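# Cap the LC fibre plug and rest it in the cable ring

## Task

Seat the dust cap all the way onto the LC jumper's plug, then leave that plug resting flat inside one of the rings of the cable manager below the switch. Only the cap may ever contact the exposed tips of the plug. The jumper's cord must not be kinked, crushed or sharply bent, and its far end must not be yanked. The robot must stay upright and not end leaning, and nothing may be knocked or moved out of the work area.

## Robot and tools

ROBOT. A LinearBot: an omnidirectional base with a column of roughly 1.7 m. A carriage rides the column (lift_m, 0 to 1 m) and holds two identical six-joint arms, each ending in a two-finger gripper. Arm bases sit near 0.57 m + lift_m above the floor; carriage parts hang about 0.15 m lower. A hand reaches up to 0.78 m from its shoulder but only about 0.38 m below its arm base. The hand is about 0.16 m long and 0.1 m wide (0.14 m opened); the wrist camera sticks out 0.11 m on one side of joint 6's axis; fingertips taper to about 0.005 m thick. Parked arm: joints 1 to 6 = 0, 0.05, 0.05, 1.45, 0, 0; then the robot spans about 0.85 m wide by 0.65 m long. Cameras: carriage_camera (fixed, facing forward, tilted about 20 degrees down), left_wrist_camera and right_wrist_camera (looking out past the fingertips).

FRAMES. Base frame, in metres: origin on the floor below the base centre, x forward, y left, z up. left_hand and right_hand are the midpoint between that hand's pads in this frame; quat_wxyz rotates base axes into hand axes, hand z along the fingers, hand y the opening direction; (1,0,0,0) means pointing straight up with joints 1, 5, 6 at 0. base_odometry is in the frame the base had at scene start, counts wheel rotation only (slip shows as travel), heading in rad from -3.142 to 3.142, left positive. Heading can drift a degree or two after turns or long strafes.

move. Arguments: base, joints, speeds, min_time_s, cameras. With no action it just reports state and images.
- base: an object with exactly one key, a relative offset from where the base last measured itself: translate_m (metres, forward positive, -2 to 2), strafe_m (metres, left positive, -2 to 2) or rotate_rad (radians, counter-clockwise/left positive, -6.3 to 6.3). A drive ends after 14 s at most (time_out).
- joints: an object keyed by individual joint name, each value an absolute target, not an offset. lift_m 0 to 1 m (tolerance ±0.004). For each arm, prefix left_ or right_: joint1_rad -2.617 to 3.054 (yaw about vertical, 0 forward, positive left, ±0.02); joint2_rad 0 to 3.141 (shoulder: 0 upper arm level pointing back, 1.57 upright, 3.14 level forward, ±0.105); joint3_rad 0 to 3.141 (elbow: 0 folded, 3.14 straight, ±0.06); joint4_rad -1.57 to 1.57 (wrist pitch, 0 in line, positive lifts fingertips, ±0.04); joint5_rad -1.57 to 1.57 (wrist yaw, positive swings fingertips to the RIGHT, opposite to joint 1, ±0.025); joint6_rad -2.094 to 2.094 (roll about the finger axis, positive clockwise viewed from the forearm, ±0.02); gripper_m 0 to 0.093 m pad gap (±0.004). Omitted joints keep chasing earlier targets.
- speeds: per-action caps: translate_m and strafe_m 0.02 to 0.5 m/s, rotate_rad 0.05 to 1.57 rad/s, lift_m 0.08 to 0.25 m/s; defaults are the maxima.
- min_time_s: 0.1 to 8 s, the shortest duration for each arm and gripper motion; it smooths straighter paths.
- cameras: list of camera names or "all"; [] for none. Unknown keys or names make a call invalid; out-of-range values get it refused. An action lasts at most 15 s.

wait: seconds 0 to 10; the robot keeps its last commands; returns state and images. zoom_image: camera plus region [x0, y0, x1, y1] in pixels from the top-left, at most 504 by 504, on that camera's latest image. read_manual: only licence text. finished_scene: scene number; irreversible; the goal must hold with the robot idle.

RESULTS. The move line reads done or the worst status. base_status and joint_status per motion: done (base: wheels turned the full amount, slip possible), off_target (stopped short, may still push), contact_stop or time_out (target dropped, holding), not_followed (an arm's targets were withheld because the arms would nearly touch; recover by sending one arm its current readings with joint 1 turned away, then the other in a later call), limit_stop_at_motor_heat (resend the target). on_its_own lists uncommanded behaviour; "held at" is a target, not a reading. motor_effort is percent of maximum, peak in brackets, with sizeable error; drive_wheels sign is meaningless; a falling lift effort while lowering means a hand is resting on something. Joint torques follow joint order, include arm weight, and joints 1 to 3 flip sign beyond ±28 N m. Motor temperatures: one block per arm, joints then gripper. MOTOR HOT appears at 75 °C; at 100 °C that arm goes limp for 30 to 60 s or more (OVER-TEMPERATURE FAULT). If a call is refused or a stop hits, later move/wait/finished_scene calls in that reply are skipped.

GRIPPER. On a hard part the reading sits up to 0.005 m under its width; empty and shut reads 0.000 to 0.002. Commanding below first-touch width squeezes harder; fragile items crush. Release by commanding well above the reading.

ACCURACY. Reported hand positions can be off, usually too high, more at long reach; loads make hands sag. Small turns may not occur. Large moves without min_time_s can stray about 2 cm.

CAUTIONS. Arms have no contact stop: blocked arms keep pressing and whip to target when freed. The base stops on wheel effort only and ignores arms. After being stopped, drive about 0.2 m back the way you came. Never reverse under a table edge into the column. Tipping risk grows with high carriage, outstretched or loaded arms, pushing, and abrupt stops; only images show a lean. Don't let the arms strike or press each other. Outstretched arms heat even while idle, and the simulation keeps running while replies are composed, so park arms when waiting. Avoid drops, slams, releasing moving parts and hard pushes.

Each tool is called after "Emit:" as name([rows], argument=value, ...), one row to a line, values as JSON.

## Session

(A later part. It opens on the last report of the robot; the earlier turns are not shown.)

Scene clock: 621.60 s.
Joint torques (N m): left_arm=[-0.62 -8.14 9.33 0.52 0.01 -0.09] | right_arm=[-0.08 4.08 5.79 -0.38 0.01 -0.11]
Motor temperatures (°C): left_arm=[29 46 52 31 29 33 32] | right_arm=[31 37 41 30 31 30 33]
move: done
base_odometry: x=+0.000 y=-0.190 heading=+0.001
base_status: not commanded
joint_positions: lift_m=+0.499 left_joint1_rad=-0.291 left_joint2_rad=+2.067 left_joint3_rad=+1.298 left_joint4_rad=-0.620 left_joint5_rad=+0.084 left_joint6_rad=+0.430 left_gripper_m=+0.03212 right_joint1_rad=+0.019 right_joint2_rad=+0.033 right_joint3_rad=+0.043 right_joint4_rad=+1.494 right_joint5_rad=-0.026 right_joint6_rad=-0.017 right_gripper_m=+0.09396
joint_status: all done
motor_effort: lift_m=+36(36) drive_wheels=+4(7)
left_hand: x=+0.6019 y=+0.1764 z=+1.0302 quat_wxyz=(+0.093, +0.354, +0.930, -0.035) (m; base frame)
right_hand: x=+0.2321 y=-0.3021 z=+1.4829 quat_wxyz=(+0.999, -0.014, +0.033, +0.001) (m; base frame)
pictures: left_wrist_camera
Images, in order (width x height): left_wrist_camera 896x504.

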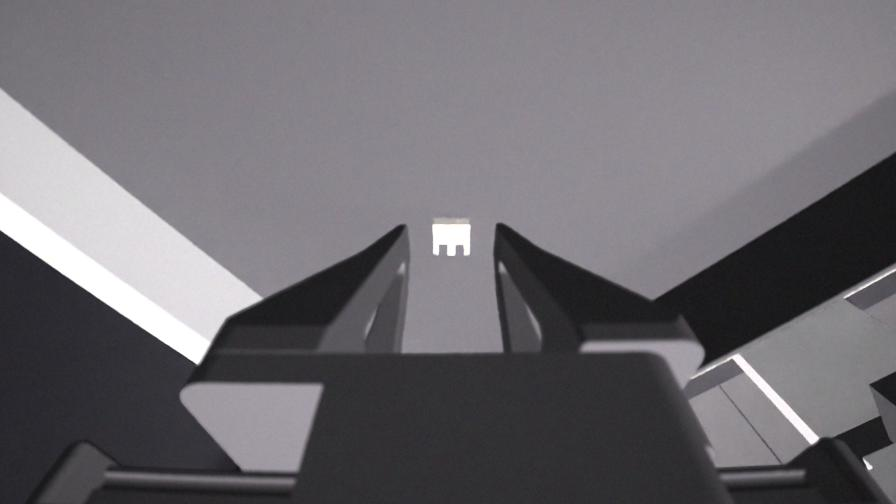

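Emit:
move(joints={"lift_m": 0.4913}, speeds={"lift_m": 0.08}, cameras=["left_wrist_camera"])

Emit:
zoom_image(camera="left_wrist_camera", region=[398, 130, 508, 270])

Scene clock: 630.53 s.
Joint torques (N m): left_arm=[-0.61 -8.58 8.73 0.56 0.02 -0.08] | right_arm=[-0.06 4.07 5.76 -0.4 0.01 -0.11]
Motor temperatures (°C): left_arm=[29 48 52 31 29 33 32] | right_arm=[31 37 41 30 31 30 33]
move: done
base_odometry: x=+0.000 y=-0.190 heading=+0.001
base_status: not commanded
joint_positions: lift_m=+0.491 left_joint1_rad=-0.291 left_joint2_rad=+2.072 left_joint3_rad=+1.306 left_joint4_rad=-0.626 left_joint5_rad=+0.082 left_joint6_rad=+0.429 left_gripper_m=+0.03212 right_joint1_rad=+0.019 right_joint2_rad=+0.033 right_joint3_rad=+0.043 right_joint4_rad=+1.495 right_joint5_rad=-0.026 right_joint6_rad=-0.017 right_gripper_m=+0.09396
joint_status: all done
motor_effort: lift_m=+34(35) drive_wheels=+1(7)
left_hand: x=+0.6026 y=+0.1764 z=+1.0224 quat_wxyz=(+0.092, +0.354, +0.930, -0.035) (m; base frame)
right_hand: x=+0.2320 y=-0.3021 z=+1.4754 quat_wxyz=(+0.999, -0.014, +0.033, +0.001) (m; base frame)
pictures: left_wrist_camera
Images, in order (width x height): left_wrist_camera 896x504.

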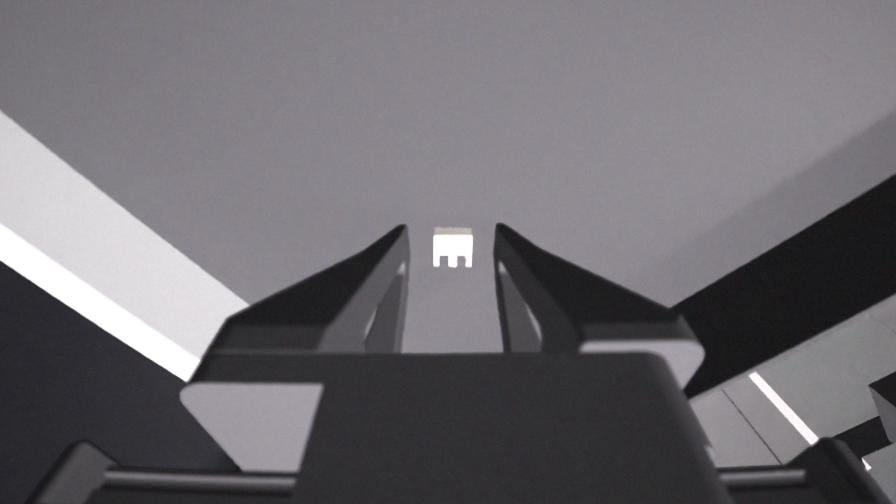

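Scaled by 3.600 from the camera's 896x504 image, which has a finer 1280x720 frame.

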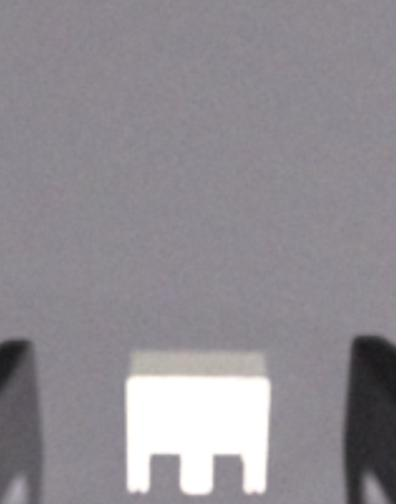

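Emit:
move(joints={"left_gripper_m": 0.017}, min_time_s=1.0, cameras=["left_wrist_camera"])

Emit:
zoom_image(camera="left_wrist_camera", region=[398, 170, 508, 310])

Scene clock: 652.23 s.
Joint torques (N m): left_arm=[-0.64 -8.59 8.72 0.56 0.04 -0.08] | right_arm=[-0.08 4.07 5.76 -0.39 0.02 -0.11]
Motor temperatures (°C): left_arm=[29 49 51 31 29 33 32] | right_arm=[31 37 41 30 31 30 33]
move: done
base_odometry: x=+0.000 y=-0.190 heading=+0.001
base_status: not commanded
joint_positions: lift_m=+0.491 left_joint1_rad=-0.291 left_joint2_rad=+2.072 left_joint3_rad=+1.306 left_joint4_rad=-0.626 left_joint5_rad=+0.082 left_joint6_rad=+0.429 left_gripper_m=+0.01713 right_joint1_rad=+0.019 right_joint2_rad=+0.033 right_joint3_rad=+0.043 right_joint4_rad=+1.495 right_joint5_rad=-0.026 right_joint6_rad=-0.017 right_gripper_m=+0.09396
joint_status: all done
motor_effort: lift_m=+34(34) drive_wheels=+5(6)
left_hand: x=+0.6026 y=+0.1764 z=+1.0224 quat_wxyz=(+0.092, +0.354, +0.930, -0.035) (m; base frame)
right_hand: x=+0.2320 y=-0.3021 z=+1.4754 quat_wxyz=(+0.999, -0.014, +0.033, +0.001) (m; base frame)
pictures: left_wrist_camera
Images, in order (width x height): left_wrist_camera 896x504.

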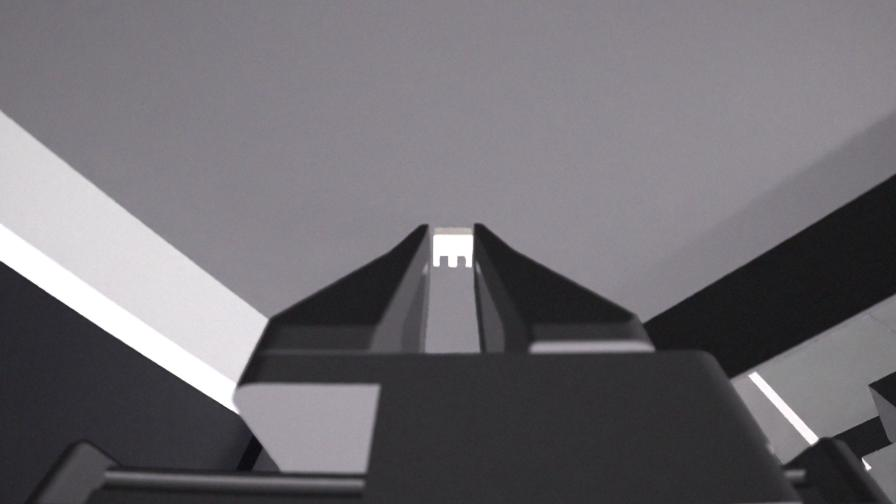

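Scaled by 3.600 from the camera's 896x504 image, which has a finer 1280x720 frame.

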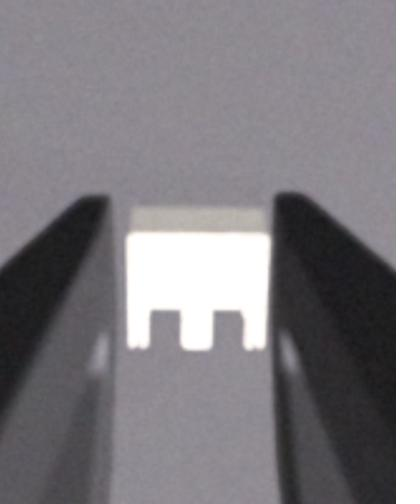

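Emit:
move(joints={"left_gripper_m": 0.0135}, min_time_s=1.0, cameras=["left_wrist_camera"])

Emit:
zoom_image(camera="left_wrist_camera", region=[398, 170, 508, 310])

Scene clock: 690.00 s.
Joint torques (N m): left_arm=[-0.61 -8.59 8.73 0.57 0.03 -0.08] | right_arm=[-0.08 4.07 5.75 -0.39 0.01 -0.11]
Motor temperatures (°C): left_arm=[29 50 50 31 29 33 32] | right_arm=[31 37 41 30 31 30 33]
move: done
base_odometry: x=+0.000 y=-0.190 heading=+0.001
base_status: not commanded
joint_positions: lift_m=+0.491 left_joint1_rad=-0.291 left_joint2_rad=+2.072 left_joint3_rad=+1.306 left_joint4_rad=-0.626 left_joint5_rad=+0.082 left_joint6_rad=+0.429 left_gripper_m=+0.01382 right_joint1_rad=+0.019 right_joint2_rad=+0.033 right_joint3_rad=+0.043 right_joint4_rad=+1.495 right_joint5_rad=-0.026 right_joint6_rad=-0.017 right_gripper_m=+0.09396
joint_status: all done
motor_effort: lift_m=+34(34) drive_wheels=+4(8)
left_hand: x=+0.6026 y=+0.1764 z=+1.0224 quat_wxyz=(+0.092, +0.354, +0.930, -0.035) (m; base frame)
right_hand: x=+0.2320 y=-0.3021 z=+1.4754 quat_wxyz=(+0.999, -0.014, +0.033, +0.001) (m; base frame)
pictures: left_wrist_camera
Images, in order (width x height): left_wrist_camera 896x504.

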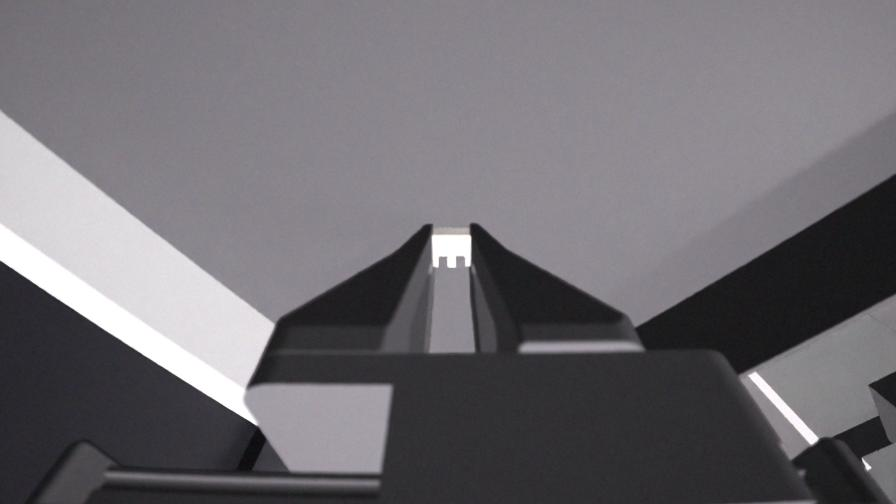

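Scaled by 3.600 from the camera's 896x504 image, which has a finer 1280x720 frame.

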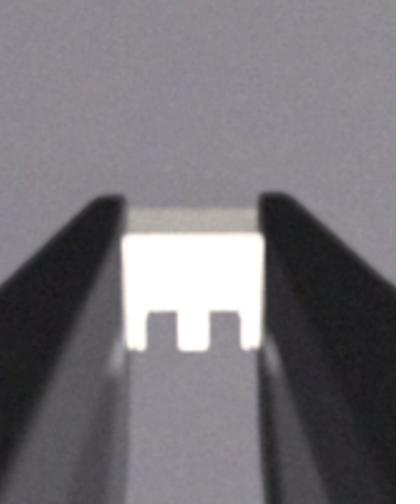

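Emit:
move(joints={"left_gripper_m": 0.0095}, min_time_s=1.0, cameras=[])

Emit:
move(joints={"lift_m": 0.505}, speeds={"lift_m": 0.08}, cameras=["left_wrist_camera"])

Emit:
zoom_image(camera="left_wrist_camera", region=[398, 170, 508, 310])

Scene clock: 696.73 s.
Joint torques (N m): left_arm=[-0.61 -8.59 8.7 0.57 0.02 -0.08] | right_arm=[-0.08 4.07 5.76 -0.39 0.01 -0.11]
Motor temperatures (°C): left_arm=[29 51 50 31 29 33 32] | right_arm=[31 37 41 30 31 30 33]
move: done
base_odometry: x=+0.000 y=-0.190 heading=+0.001
base_status: not commanded
joint_positions: lift_m=+0.491 left_joint1_rad=-0.291 left_joint2_rad=+2.072 left_joint3_rad=+1.306 left_joint4_rad=-0.626 left_joint5_rad=+0.082 left_joint6_rad=+0.429 left_gripper_m=+0.01202 right_joint1_rad=+0.019 right_joint2_rad=+0.033 right_joint3_rad=+0.043 right_joint4_rad=+1.495 right_joint5_rad=-0.026 right_joint6_rad=-0.017 right_gripper_m=+0.09396
joint_status: all done
motor_effort: lift_m=+34(34) drive_wheels=+5(8)
left_hand: x=+0.6026 y=+0.1764 z=+1.0224 quat_wxyz=(+0.092, +0.354, +0.930, -0.035) (m; base frame)
right_hand: x=+0.2320 y=-0.3021 z=+1.4754 quat_wxyz=(+0.999, -0.014, +0.033, +0.001) (m; base frame)
pictures: none
No camera images: "cameras" was empty.

Scene clock: 697.27 s.
Joint torques (N m): left_arm=[-0.61 -8.92 8.62 0.57 0.03 -0.08] | right_arm=[-0.09 4.05 5.75 -0.37 0.02 -0.11]
Motor temperatures (°C): left_arm=[29 51 50 31 29 33 32] | right_arm=[31 37 41 30 31 30 33]
move: done
base_odometry: x=+0.000 y=-0.190 heading=+0.001
base_status: not commanded
joint_positions: lift_m=+0.505 left_joint1_rad=-0.291 left_joint2_rad=+2.076 left_joint3_rad=+1.306 left_joint4_rad=-0.627 left_joint5_rad=+0.081 left_joint6_rad=+0.429 left_gripper_m=+0.01202 right_joint1_rad=+0.019 right_joint2_rad=+0.033 right_joint3_rad=+0.043 right_joint4_rad=+1.495 right_joint5_rad=-0.026 right_joint6_rad=-0.017 right_gripper_m=+0.09396
joint_status: all done
motor_effort: lift_m=+35(42) drive_wheels=+4(8)
left_hand: x=+0.6020 y=+0.1767 z=+1.0345 quat_wxyz=(+0.089, +0.354, +0.930, -0.034) (m; base frame)
right_hand: x=+0.2320 y=-0.3021 z=+1.4890 quat_wxyz=(+0.999, -0.014, +0.033, +0.001) (m; base frame)
pictures: left_wrist_camera
Images, in order (width x height): left_wrist_camera 896x504.

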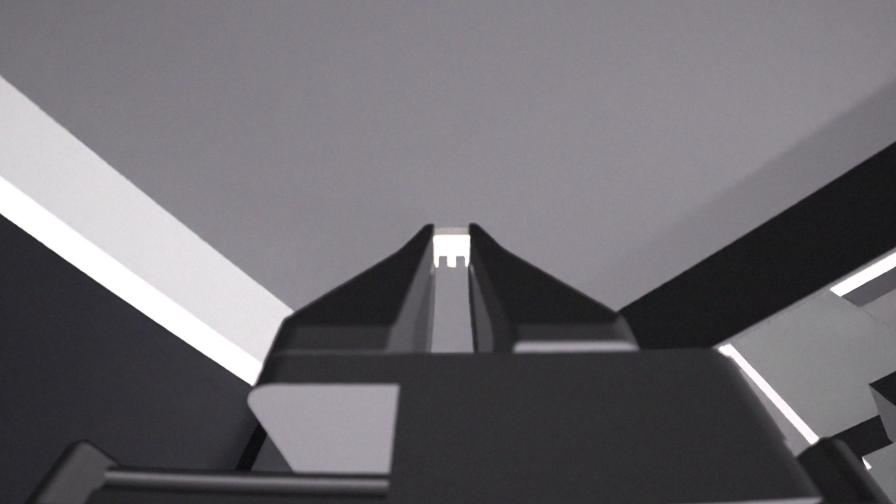

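Scaled by 3.600 from the camera's 896x504 image, which has a finer 1280x720 frame.

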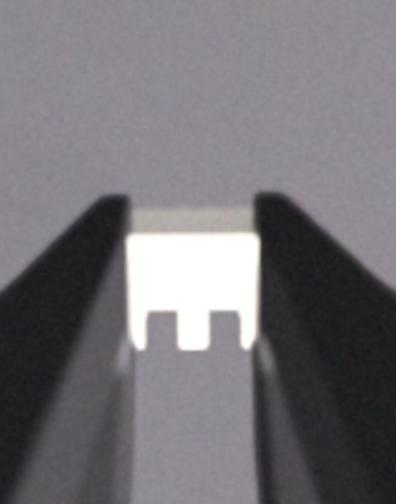

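Emit:
move(joints={"left_joint1_rad": -0.245, "left_joint2_rad": 1.9535, "left_joint3_rad": 1.158, "left_joint4_rad": -0.573, "left_joint5_rad": 0.0995, "left_joint6_rad": 0.478}, min_time_s=1.5, cameras=[])

Emit:
move(joints={"lift_m": 0.58}, speeds={"lift_m": 0.12}, cameras=["left_wrist_camera", "carriage_camera"])

Scene clock: 723.83 s.
Joint torques (N m): left_arm=[0.73 -11.7 5.15 0.77 0.25 0.11] | right_arm=[-0.08 4.07 5.78 -0.39 0.01 -0.11]
Motor temperatures (°C): left_arm=[29 49 50 31 29 33 33] | right_arm=[31 37 41 30 31 30 33]
move: done
base_odometry: x=+0.000 y=-0.190 heading=+0.001
base_status: not commanded
joint_positions: lift_m=+0.505 left_joint1_rad=-0.253 left_joint2_rad=+1.991 left_joint3_rad=+1.172 left_joint4_rad=-0.588 left_joint5_rad=+0.087 left_joint6_rad=+0.467 left_gripper_m=+0.01202 right_joint1_rad=+0.019 right_joint2_rad=+0.033 right_joint3_rad=+0.043 right_joint4_rad=+1.495 right_joint5_rad=-0.026 right_joint6_rad=-0.017 right_gripper_m=+0.09396
joint_status: all done
motor_effort: lift_m=+35(35) drive_wheels=+2(9)
left_hand: x=+0.5783 y=+0.1977 z=+1.0335 quat_wxyz=(+0.086, +0.354, +0.931, -0.034) (m; base frame)
right_hand: x=+0.2320 y=-0.3021 z=+1.4890 quat_wxyz=(+0.999, -0.014, +0.033, +0.001) (m; base frame)
pictures: none
No camera images: "cameras" was empty.

Scene clock: 724.87 s.
Joint torques (N m): left_arm=[0.69 -10.66 5.6 0.74 0.23 0.11] | right_arm=[-0.05 4.07 5.78 -0.39 0.02 -0.11]
Motor temperatures (°C): left_arm=[29 50 50 31 29 33 33] | right_arm=[31 37 41 30 31 30 33]
move: done
base_odometry: x=+0.000 y=-0.190 heading=+0.001
base_status: not commanded
joint_positions: lift_m=+0.580 left_joint1_rad=-0.253 left_joint2_rad=+1.980 left_joint3_rad=+1.167 left_joint4_rad=-0.583 left_joint5_rad=+0.089 left_joint6_rad=+0.468 left_gripper_m=+0.01202 right_joint1_rad=+0.019 right_joint2_rad=+0.033 right_joint3_rad=+0.043 right_joint4_rad=+1.494 right_joint5_rad=-0.026 right_joint6_rad=-0.017 right_gripper_m=+0.09396
joint_status: all done
motor_effort: lift_m=+35(43) drive_wheels=+5(7)
left_hand: x=+0.5790 y=+0.1971 z=+1.1116 quat_wxyz=(+0.091, +0.355, +0.930, -0.034) (m; base frame)
right_hand: x=+0.2321 y=-0.3021 z=+1.5639 quat_wxyz=(+0.999, -0.014, +0.033, +0.001) (m; base frame)
pictures: carriage_camera, left_wrist_camera
Images, in order (width x height): carriage_camera 896x504, left_wrist_camera 896x504.

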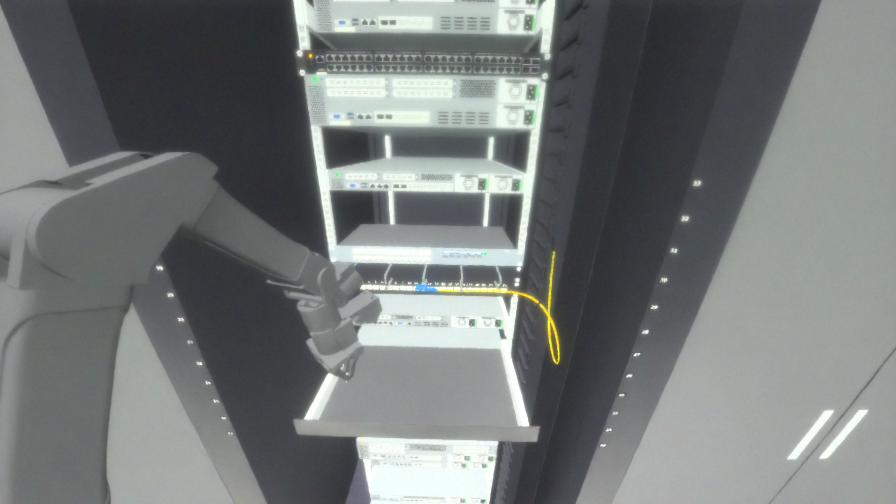

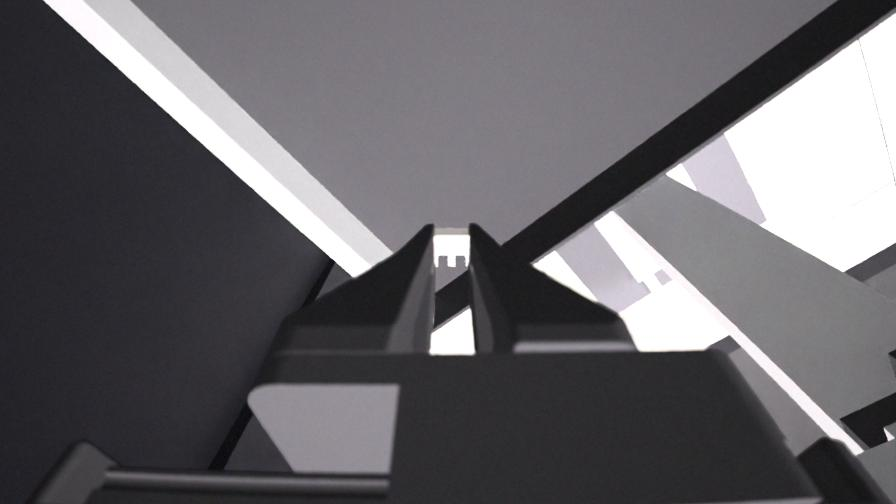

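Emit:
move(joints={"left_joint1_rad": 0.076, "left_joint2_rad": 1.50, "left_joint3_rad": 0.624, "left_joint4_rad": -0.53, "left_joint5_rad": 0.148, "left_joint6_rad": 0.79}, min_time_s=2, cameras=[])

Emit:
move(joints={"lift_m": 0.66, "left_joint1_rad": 0.261, "left_joint2_rad": 1.37, "left_joint3_rad": 0.80, "left_joint4_rad": -0.96, "left_joint5_rad": 0.0, "left_joint6_rad": -1.33}, min_time_s=2.5, cameras=["left_wrist_camera", "carriage_camera"])

Emit:
zoom_image(camera="left_wrist_camera", region=[398, 170, 508, 310])

Emit:
zoom_image(camera="carriage_camera", region=[320, 230, 600, 420])

Scene clock: 744.80 s.
Joint torques (N m): left_arm=[0.75 -6.31 4.94 0.7 0.31 0.12] | right_arm=[-0.08 4.07 5.76 -0.38 0.01 -0.11]
Motor temperatures (°C): left_arm=[29 52 49 31 29 33 34] | right_arm=[31 36 41 30 31 30 33]
move: done
base_odometry: x=+0.000 y=-0.190 heading=+0.001
base_status: not commanded
joint_positions: lift_m=+0.580 left_joint1_rad=+0.068 left_joint2_rad=+1.522 left_joint3_rad=+0.638 left_joint4_rad=-0.545 left_joint5_rad=+0.135 left_joint6_rad=+0.778 left_gripper_m=+0.01202 right_joint1_rad=+0.019 right_joint2_rad=+0.033 right_joint3_rad=+0.043 right_joint4_rad=+1.494 right_joint5_rad=-0.026 right_joint6_rad=-0.017 right_gripper_m=+0.09396
joint_status: all done
motor_effort: lift_m=+36(36) drive_wheels=+2(8)
left_hand: x=+0.4595 y=+0.3004 z=+1.1178 quat_wxyz=(+0.092, +0.351, +0.931, -0.032) (m; base frame)
right_hand: x=+0.2321 y=-0.3021 z=+1.5639 quat_wxyz=(+0.999, -0.014, +0.033, +0.001) (m; base frame)
pictures: none
No camera images: "cameras" was empty.

Scene clock: 747.73 s.
Joint torques (N m): left_arm=[2.26 -5.38 9.72 0.13 -0.13 -0.08] | right_arm=[-0.09 4.07 5.76 -0.37 0.02 -0.11]
Motor temperatures (°C): left_arm=[29 51 49 31 29 33 34] | right_arm=[31 36 41 30 31 30 33]
move: off_target
base_odometry: x=+0.000 y=-0.190 heading=+0.000
base_status: not commanded
joint_positions: lift_m=+0.660 left_joint1_rad=+0.234 left_joint2_rad=+1.391 left_joint3_rad=+0.763 left_joint4_rad=-0.958 left_joint5_rad=+0.013 left_joint6_rad=-1.317 left_gripper_m=+0.01200 right_joint1_rad=+0.019 right_joint2_rad=+0.033 right_joint3_rad=+0.043 right_joint4_rad=+1.493 right_joint5_rad=-0.026 right_joint6_rad=-0.017 right_gripper_m=+0.09396
joint_status: left_joint1_rad off_target (ended at +0.234, target +0.261); the others done
motor_effort: lift_m=+35(43) drive_wheels=+1(6)
left_hand: x=+0.4128 y=+0.3517 z=+1.2460 quat_wxyz=(-0.010, -0.700, +0.714, -0.002) (m; base frame)
right_hand: x=+0.2323 y=-0.3021 z=+1.6439 quat_wxyz=(+0.999, -0.014, +0.033, +0.001) (m; base frame)
pictures: carriage_camera, left_wrist_camera
Images, in order (width x height): carriage_camera 896x504, left_wrist_camera 896x504.

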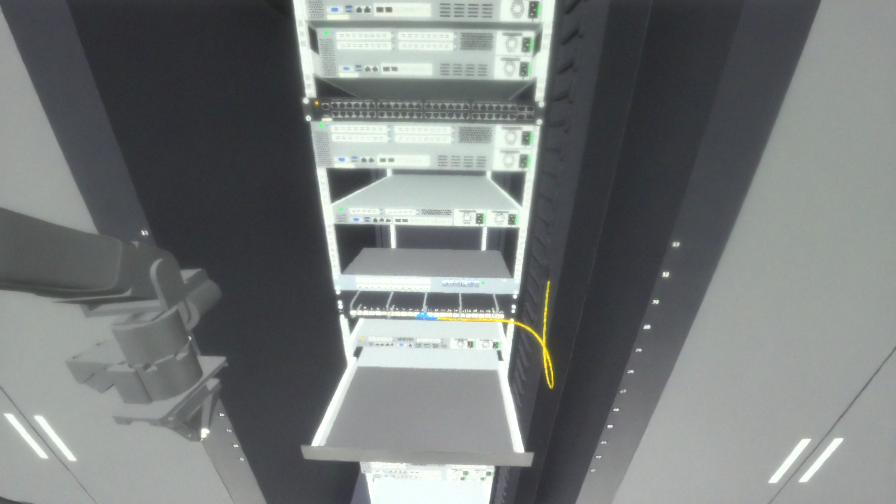

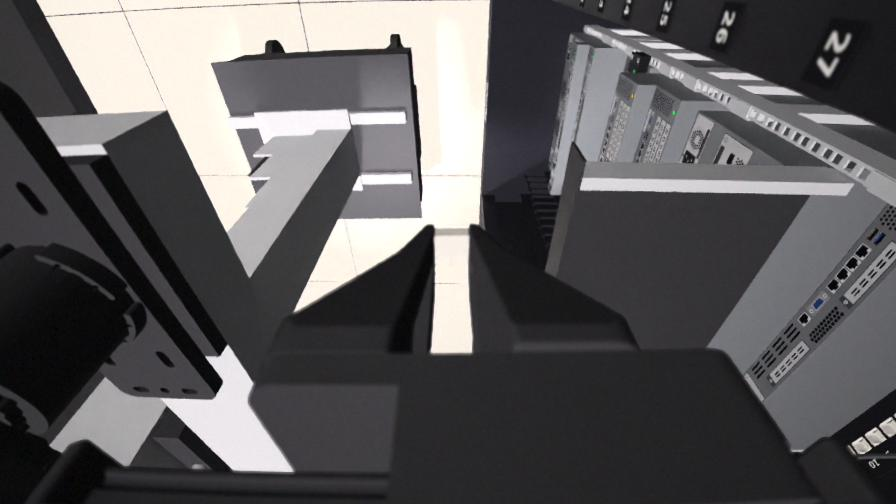

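Scaled by 3.600 from the camera's 896x504 image, which has a finer 1280x720 frame.

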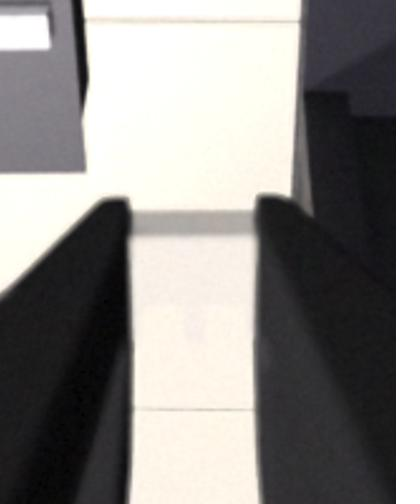

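Scaled by 1.800 from the camera's 896x504 image, which has a finer 1280x720 frame.

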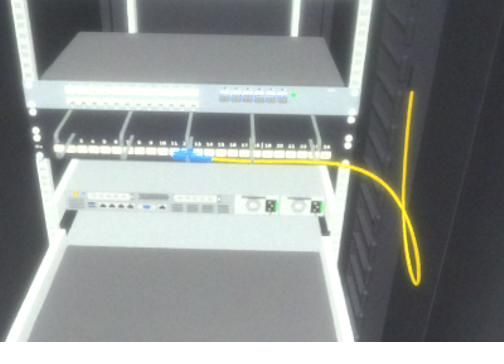

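Emit:
move(joints={"left_joint1_rad": 0.225}, cameras=["carriage_camera"])

Emit:
zoom_image(camera="carriage_camera", region=[0, 150, 300, 504])

Scene clock: 777.13 s.
Joint torques (N m): left_arm=[-0.49 -5.38 9.73 0.13 -0.13 -0.09] | right_arm=[-0.08 4.05 5.75 -0.37 0.01 -0.11]
Motor temperatures (°C): left_arm=[30 47 52 31 29 33 34] | right_arm=[31 36 41 30 31 30 33]
move: done
base_odometry: x=+0.000 y=-0.190 heading=+0.000
base_status: not commanded
joint_positions: lift_m=+0.660 left_joint1_rad=+0.232 left_joint2_rad=+1.391 left_joint3_rad=+0.763 left_joint4_rad=-0.958 left_joint5_rad=+0.013 left_joint6_rad=-1.319 left_gripper_m=+0.01200 right_joint1_rad=+0.019 right_joint2_rad=+0.033 right_joint3_rad=+0.043 right_joint4_rad=+1.493 right_joint5_rad=-0.026 right_joint6_rad=-0.017 right_gripper_m=+0.09396
joint_status: all done
motor_effort: lift_m=+35(36) drive_wheels=-4(4)
left_hand: x=+0.4128 y=+0.3513 z=+1.2460 quat_wxyz=(-0.010, -0.700, +0.714, -0.001) (m; base frame)
right_hand: x=+0.2323 y=-0.3021 z=+1.6439 quat_wxyz=(+0.999, -0.014, +0.033, +0.001) (m; base frame)
pictures: carriage_camera
Images, in order (width x height): carriage_camera 896x504.

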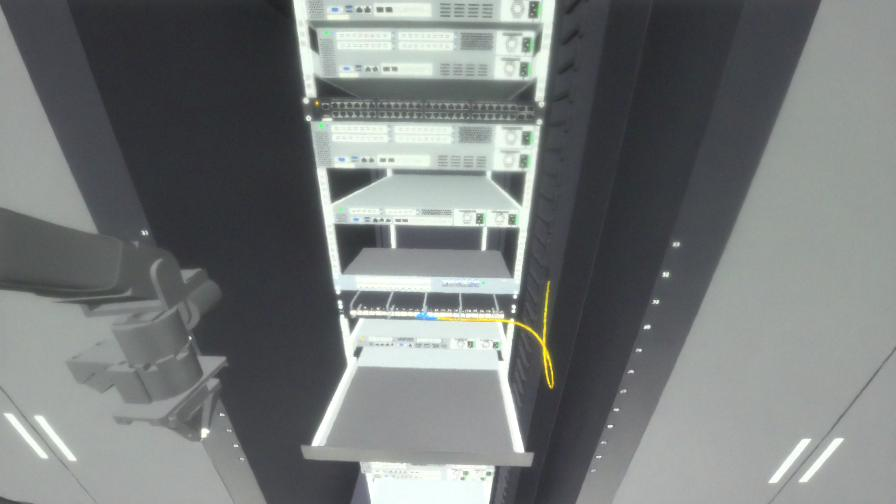

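Scaled by 1.424 from the camera's 896x504 image, which has a finer 1280x720 frame.

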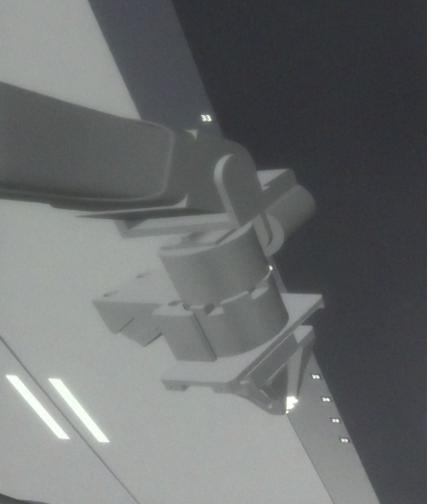

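Emit:
move(joints={"lift_m": 0.57, "right_joint1_rad": 0.6, "right_joint2_rad": 1.0, "right_joint3_rad": 0.42, "right_joint4_rad": 0.75, "right_joint5_rad": 0.2, "right_joint6_rad": -1.575, "right_gripper_m": 0.04}, min_time_s=2, cameras=[])

Emit:
move(joints={"right_joint1_rad": 0.689, "right_joint2_rad": 2.013, "right_joint3_rad": 0.589, "right_joint4_rad": 1.4254, "right_joint5_rad": 0.190, "right_joint6_rad": -1.582}, min_time_s=2.5, cameras=["right_wrist_camera", "carriage_camera"])

Emit:
zoom_image(camera="right_wrist_camera", region=[360, 80, 560, 240])

Scene clock: 820.80 s.
Joint torques (N m): left_arm=[-0.4 -4.56 8.35 0.21 -0.11 -0.08] | right_arm=[0.54 -1.96 9.95 2.39 0.09 -0.15]
Motor temperatures (°C): left_arm=[29 45 53 31 29 33 34] | right_arm=[31 36 42 31 31 30 33]
move: done
base_odometry: x=+0.000 y=-0.190 heading=+0.000
base_status: not commanded
joint_positions: lift_m=+0.570 left_joint1_rad=+0.231 left_joint2_rad=+1.380 left_joint3_rad=+0.780 left_joint4_rad=-0.959 left_joint5_rad=+0.010 left_joint6_rad=-1.320 left_gripper_m=+0.01200 right_joint1_rad=+0.594 right_joint2_rad=+0.993 right_joint3_rad=+0.394 right_joint4_rad=+0.767 right_joint5_rad=+0.189 right_joint6_rad=-1.563 right_gripper_m=+0.04013
joint_status: all done
motor_effort: lift_m=+34(36) drive_wheels=-1(7)
left_hand: x=+0.4191 y=+0.3530 z=+1.1621 quat_wxyz=(+0.002, -0.700, +0.714, -0.007) (m; base frame)
right_hand: x=+0.5246 y=-0.1370 z=+1.4107 quat_wxyz=(+0.645, -0.532, +0.367, -0.408) (m; base frame)
pictures: none
No camera images: "cameras" was empty.

Scene clock: 823.60 s.
Joint torques (N m): left_arm=[-0.35 -4.52 8.31 0.21 -0.11 -0.08] | right_arm=[0.55 -7.57 5.7 2.69 0.01 -0.13]
Motor temperatures (°C): left_arm=[29 45 53 31 29 33 34] | right_arm=[31 36 42 32 31 30 33]
move: done
base_odometry: x=+0.000 y=-0.190 heading=+0.000
base_status: not commanded
joint_positions: lift_m=+0.570 left_joint1_rad=+0.230 left_joint2_rad=+1.380 left_joint3_rad=+0.780 left_joint4_rad=-0.959 left_joint5_rad=+0.010 left_joint6_rad=-1.320 left_gripper_m=+0.01200 right_joint1_rad=+0.683 right_joint2_rad=+1.999 right_joint3_rad=+0.572 right_joint4_rad=+1.423 right_joint5_rad=+0.189 right_joint6_rad=-1.571 right_gripper_m=+0.04013
joint_status: all done
motor_effort: lift_m=+34(35) drive_wheels=-1(6)
left_hand: x=+0.4191 y=+0.3529 z=+1.1621 quat_wxyz=(+0.002, -0.700, +0.714, -0.007) (m; base frame)
right_hand: x=+0.5978 y=-0.0373 z=+1.2428 quat_wxyz=(+0.606, -0.609, +0.363, -0.362) (m; base frame)
pictures: carriage_camera, right_wrist_camera
Images, in order (width x height): carriage_camera 896x504, right_wrist_camera 896x504.

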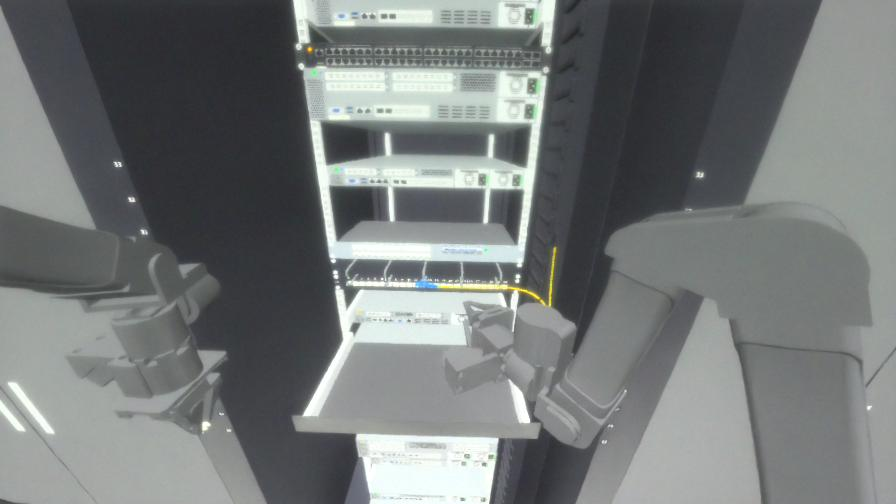

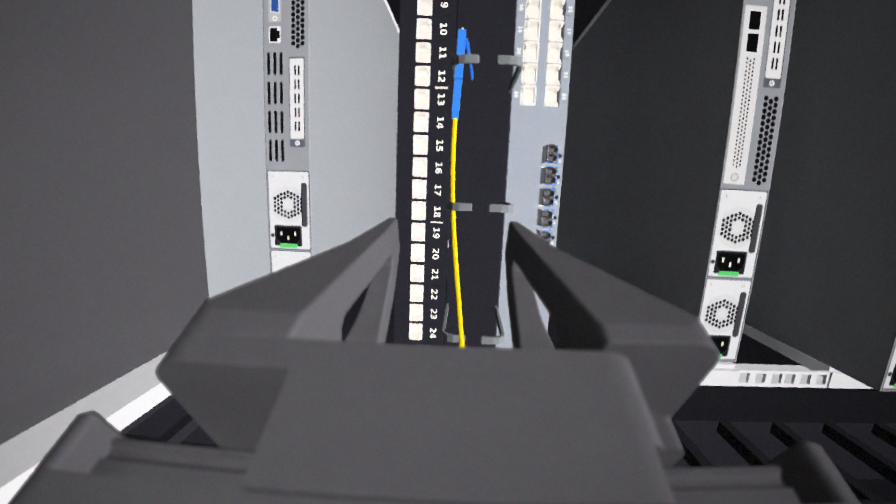

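Scaled by 2.520 from the camera's 896x504 image, which has a finer 1280x720 frame.

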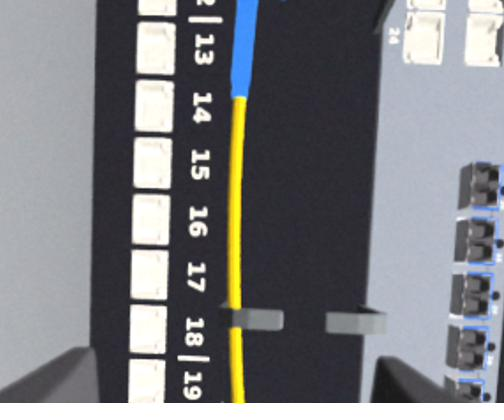

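Emit:
zoom_image(camera="right_wrist_camera", region=[420, 10, 540, 130])

Scaled by 4.200 from the camera's 896x504 image, which has a finer 1280x720 frame.

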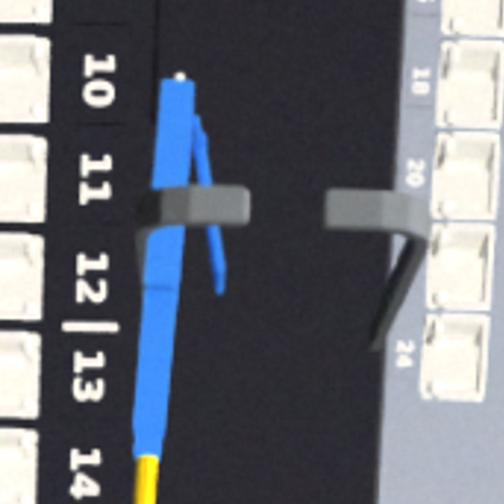

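Emit:
move(joints={"lift_m": 0.62, "right_joint1_rad": 0.741, "right_joint2_rad": 2.325, "right_joint3_rad": 0.8745, "right_joint4_rad": 1.452, "right_joint5_rad": 0.251, "right_joint6_rad": -1.582}, min_time_s=2, cameras=["right_wrist_camera"])

Emit:
zoom_image(camera="right_wrist_camera", region=[390, 40, 530, 240])

Scene clock: 954.63 s.
Joint torques (N m): left_arm=[-0.38 -4.51 8.29 0.21 -0.11 -0.09] | right_arm=[0.55 -9.74 5.55 2.69 0.11 -0.12]
Motor temperatures (°C): left_arm=[29 42 54 30 29 33 35] | right_arm=[31 41 43 46 31 30 33]
move: done
base_odometry: x=+0.000 y=-0.190 heading=+0.000
base_status: not commanded
joint_positions: lift_m=+0.620 left_joint1_rad=+0.230 left_joint2_rad=+1.380 left_joint3_rad=+0.781 left_joint4_rad=-0.960 left_joint5_rad=+0.010 left_joint6_rad=-1.320 left_gripper_m=+0.01200 right_joint1_rad=+0.735 right_joint2_rad=+2.308 right_joint3_rad=+0.858 right_joint4_rad=+1.450 right_joint5_rad=+0.241 right_joint6_rad=-1.573 right_gripper_m=+0.04013
joint_status: all done
motor_effort: lift_m=+35(44) drive_wheels=-5(6)
left_hand: x=+0.4190 y=+0.3529 z=+1.2123 quat_wxyz=(+0.002, -0.700, +0.714, -0.007) (m; base frame)
right_hand: x=+0.6340 y=+0.0164 z=+1.2471 quat_wxyz=(+0.607, -0.608, +0.362, -0.363) (m; base frame)
pictures: right_wrist_camera
Images, in order (width x height): right_wrist_camera 896x504.

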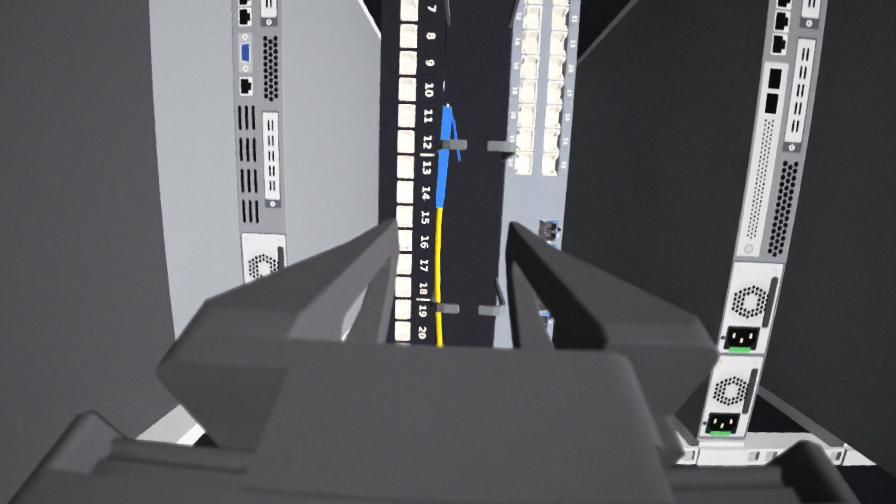

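Scaled by 2.520 from the camera's 896x504 image, which has a finer 1280x720 frame.

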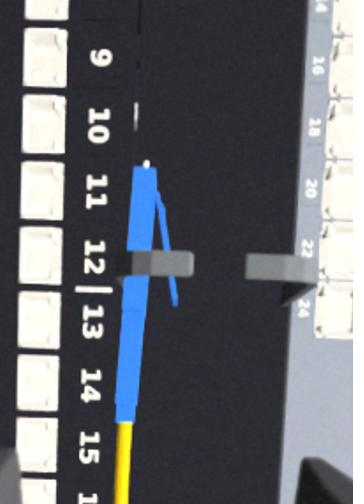

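Emit:
move(joints={"right_joint1_rad": 0.682, "right_joint2_rad": 2.386, "right_joint3_rad": 0.997, "right_joint4_rad": 1.369, "right_joint5_rad": 0.184, "right_joint6_rad": -1.582}, min_time_s=2, cameras=["right_wrist_camera"])

Emit:
zoom_image(camera="right_wrist_camera", region=[380, 80, 530, 280])

Scene clock: 1043.37 s.
Joint torques (N m): left_arm=[-0.36 -4.46 8.34 0.22 -0.11 -0.08] | right_arm=[-0.61 -10.44 6 2.47 -0.11 -0.11]
Motor temperatures (°C): left_arm=[29 42 54 30 29 33 36] | right_arm=[31 45 42 47 31 30 33]
move: done
base_odometry: x=+0.000 y=-0.190 heading=+0.000
base_status: not commanded
joint_positions: lift_m=+0.620 left_joint1_rad=+0.230 left_joint2_rad=+1.380 left_joint3_rad=+0.781 left_joint4_rad=-0.960 left_joint5_rad=+0.010 left_joint6_rad=-1.320 left_gripper_m=+0.01200 right_joint1_rad=+0.688 right_joint2_rad=+2.368 right_joint3_rad=+0.979 right_joint4_rad=+1.386 right_joint5_rad=+0.195 right_joint6_rad=-1.573 right_gripper_m=+0.04013
joint_status: all done
motor_effort: lift_m=+35(36) drive_wheels=-3(7)
left_hand: x=+0.4190 y=+0.3529 z=+1.2123 quat_wxyz=(+0.002, -0.700, +0.714, -0.007) (m; base frame)
right_hand: x=+0.6651 y=+0.0196 z=+1.2414 quat_wxyz=(+0.606, -0.608, +0.362, -0.363) (m; base frame)
pictures: right_wrist_camera
Images, in order (width x height): right_wrist_camera 896x504.

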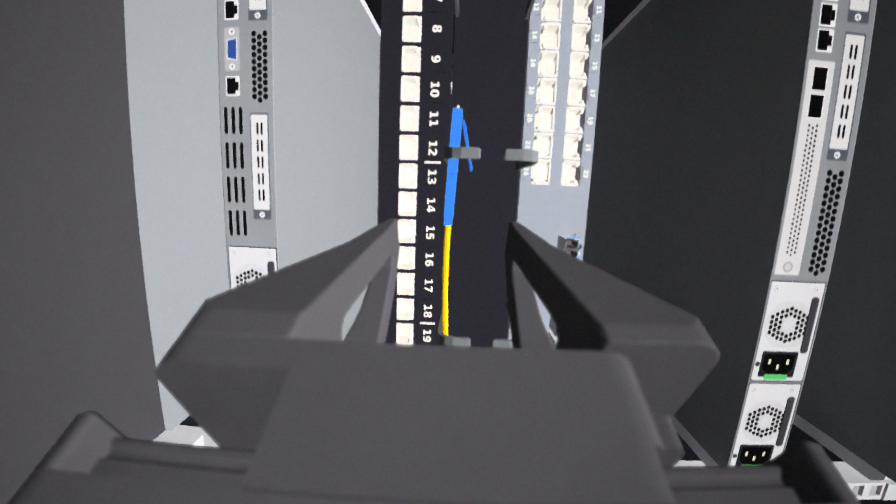

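Scaled by 2.520 from the camera's 896x504 image, which has a finer 1280x720 frame.

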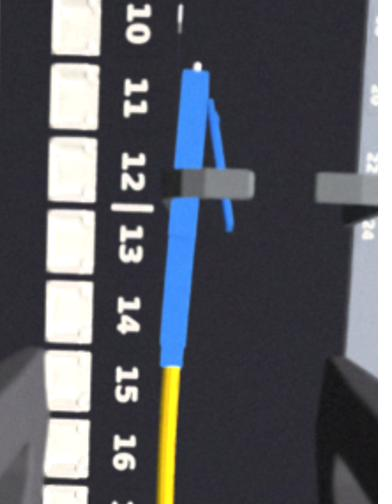

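Emit:
zoom_image(camera="right_wrist_camera", region=[420, 260, 530, 370])

Scaled by 4.582 from the camera's 896x504 image, which has a finer 1280x720 frame.

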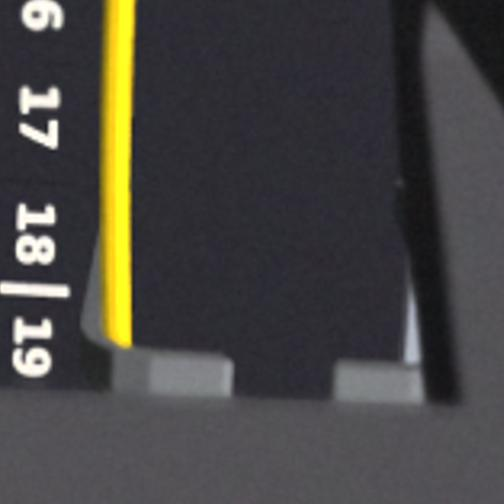

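Emit:
move(cameras=["right_wrist_camera"])

Emit:
zoom_image(camera="right_wrist_camera", region=[380, 80, 530, 280])

Scene clock: 1094.03 s.
Joint torques (N m): left_arm=[-0.36 -4.48 8.29 0.21 -0.09 -0.08] | right_arm=[-0.61 -10.48 5.93 2.49 -0.1 -0.11]
Motor temperatures (°C): left_arm=[29 41 55 30 29 33 36] | right_arm=[31 44 41 47 31 30 33]
base_odometry: x=+0.000 y=-0.190 heading=+0.000
base_status: not commanded
joint_positions: lift_m=+0.620 left_joint1_rad=+0.230 left_joint2_rad=+1.380 left_joint3_rad=+0.781 left_joint4_rad=-0.960 left_joint5_rad=+0.010 left_joint6_rad=-1.320 left_gripper_m=+0.01200 right_joint1_rad=+0.688 right_joint2_rad=+2.368 right_joint3_rad=+0.980 right_joint4_rad=+1.385 right_joint5_rad=+0.194 right_joint6_rad=-1.573 right_gripper_m=+0.04013
joint_status: all done
motor_effort: lift_m=+35(36) drive_wheels=-1(7)
left_hand: x=+0.4190 y=+0.3529 z=+1.2123 quat_wxyz=(+0.002, -0.700, +0.714, -0.007) (m; base frame)
right_hand: x=+0.6651 y=+0.0199 z=+1.2413 quat_wxyz=(+0.606, -0.609, +0.362, -0.363) (m; base frame)
pictures: right_wrist_camera
Images, in order (width x height): right_wrist_camera 896x504.

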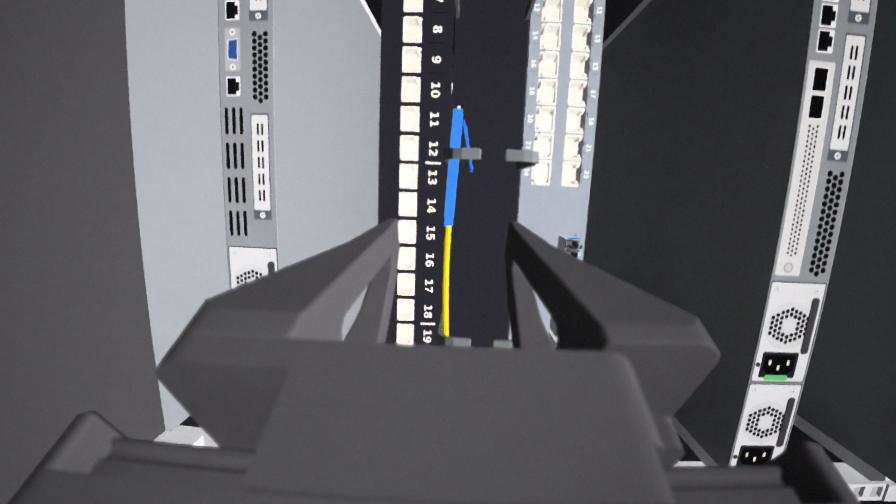

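Scaled by 2.520 from the camera's 896x504 image, which has a finer 1280x720 frame.

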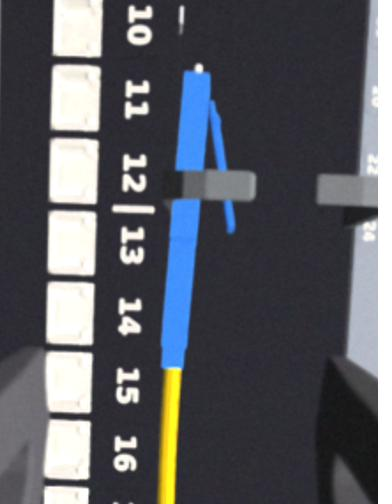

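Emit:
move(cameras=["carriage_camera"])

Emit:
zoom_image(camera="carriage_camera", region=[330, 240, 560, 400])

Scene clock: 1121.83 s.
Joint torques (N m): left_arm=[-0.38 -4.49 8.31 0.22 -0.1 -0.09] | right_arm=[-0.65 -10.45 5.9 2.5 -0.1 -0.11]
Motor temperatures (°C): left_arm=[29 41 55 30 29 33 36] | right_arm=[31 44 41 48 31 30 33]
base_odometry: x=+0.000 y=-0.190 heading=+0.000
base_status: not commanded
joint_positions: lift_m=+0.620 left_joint1_rad=+0.230 left_joint2_rad=+1.380 left_joint3_rad=+0.781 left_joint4_rad=-0.960 left_joint5_rad=+0.010 left_joint6_rad=-1.320 left_gripper_m=+0.01200 right_joint1_rad=+0.688 right_joint2_rad=+2.368 right_joint3_rad=+0.980 right_joint4_rad=+1.384 right_joint5_rad=+0.194 right_joint6_rad=-1.573 right_gripper_m=+0.04013
joint_status: all done
motor_effort: lift_m=+35(36) drive_wheels=-3(7)
left_hand: x=+0.4190 y=+0.3529 z=+1.2123 quat_wxyz=(+0.002, -0.700, +0.714, -0.007) (m; base frame)
right_hand: x=+0.6652 y=+0.0199 z=+1.2413 quat_wxyz=(+0.606, -0.609, +0.362, -0.363) (m; base frame)
pictures: carriage_camera
Images, in order (width x height): carriage_camera 896x504.

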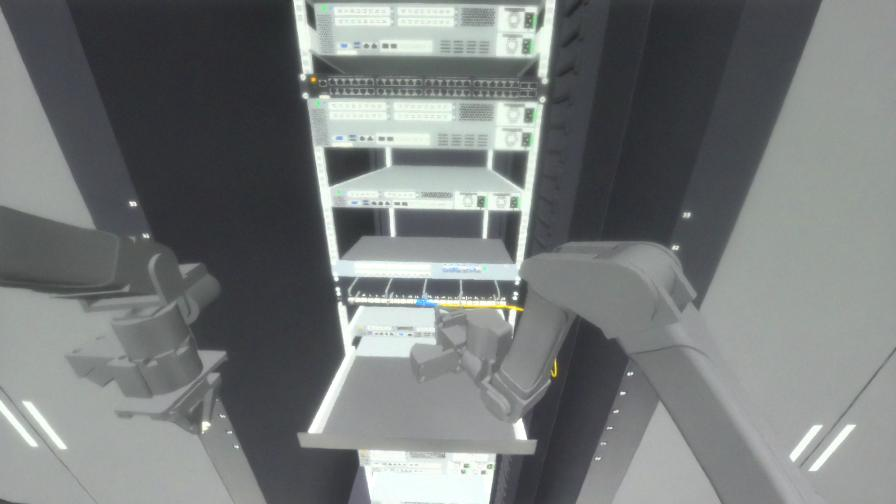

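Scaled by 2.191 from the camera's 896x504 image, which has a finer 1280x720 frame.

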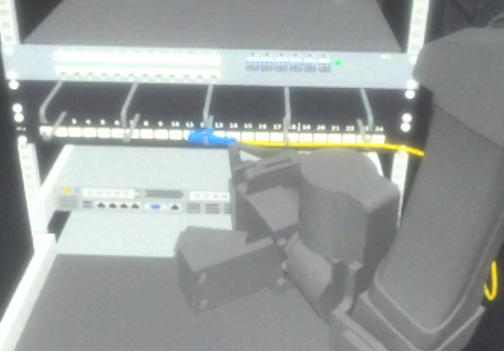

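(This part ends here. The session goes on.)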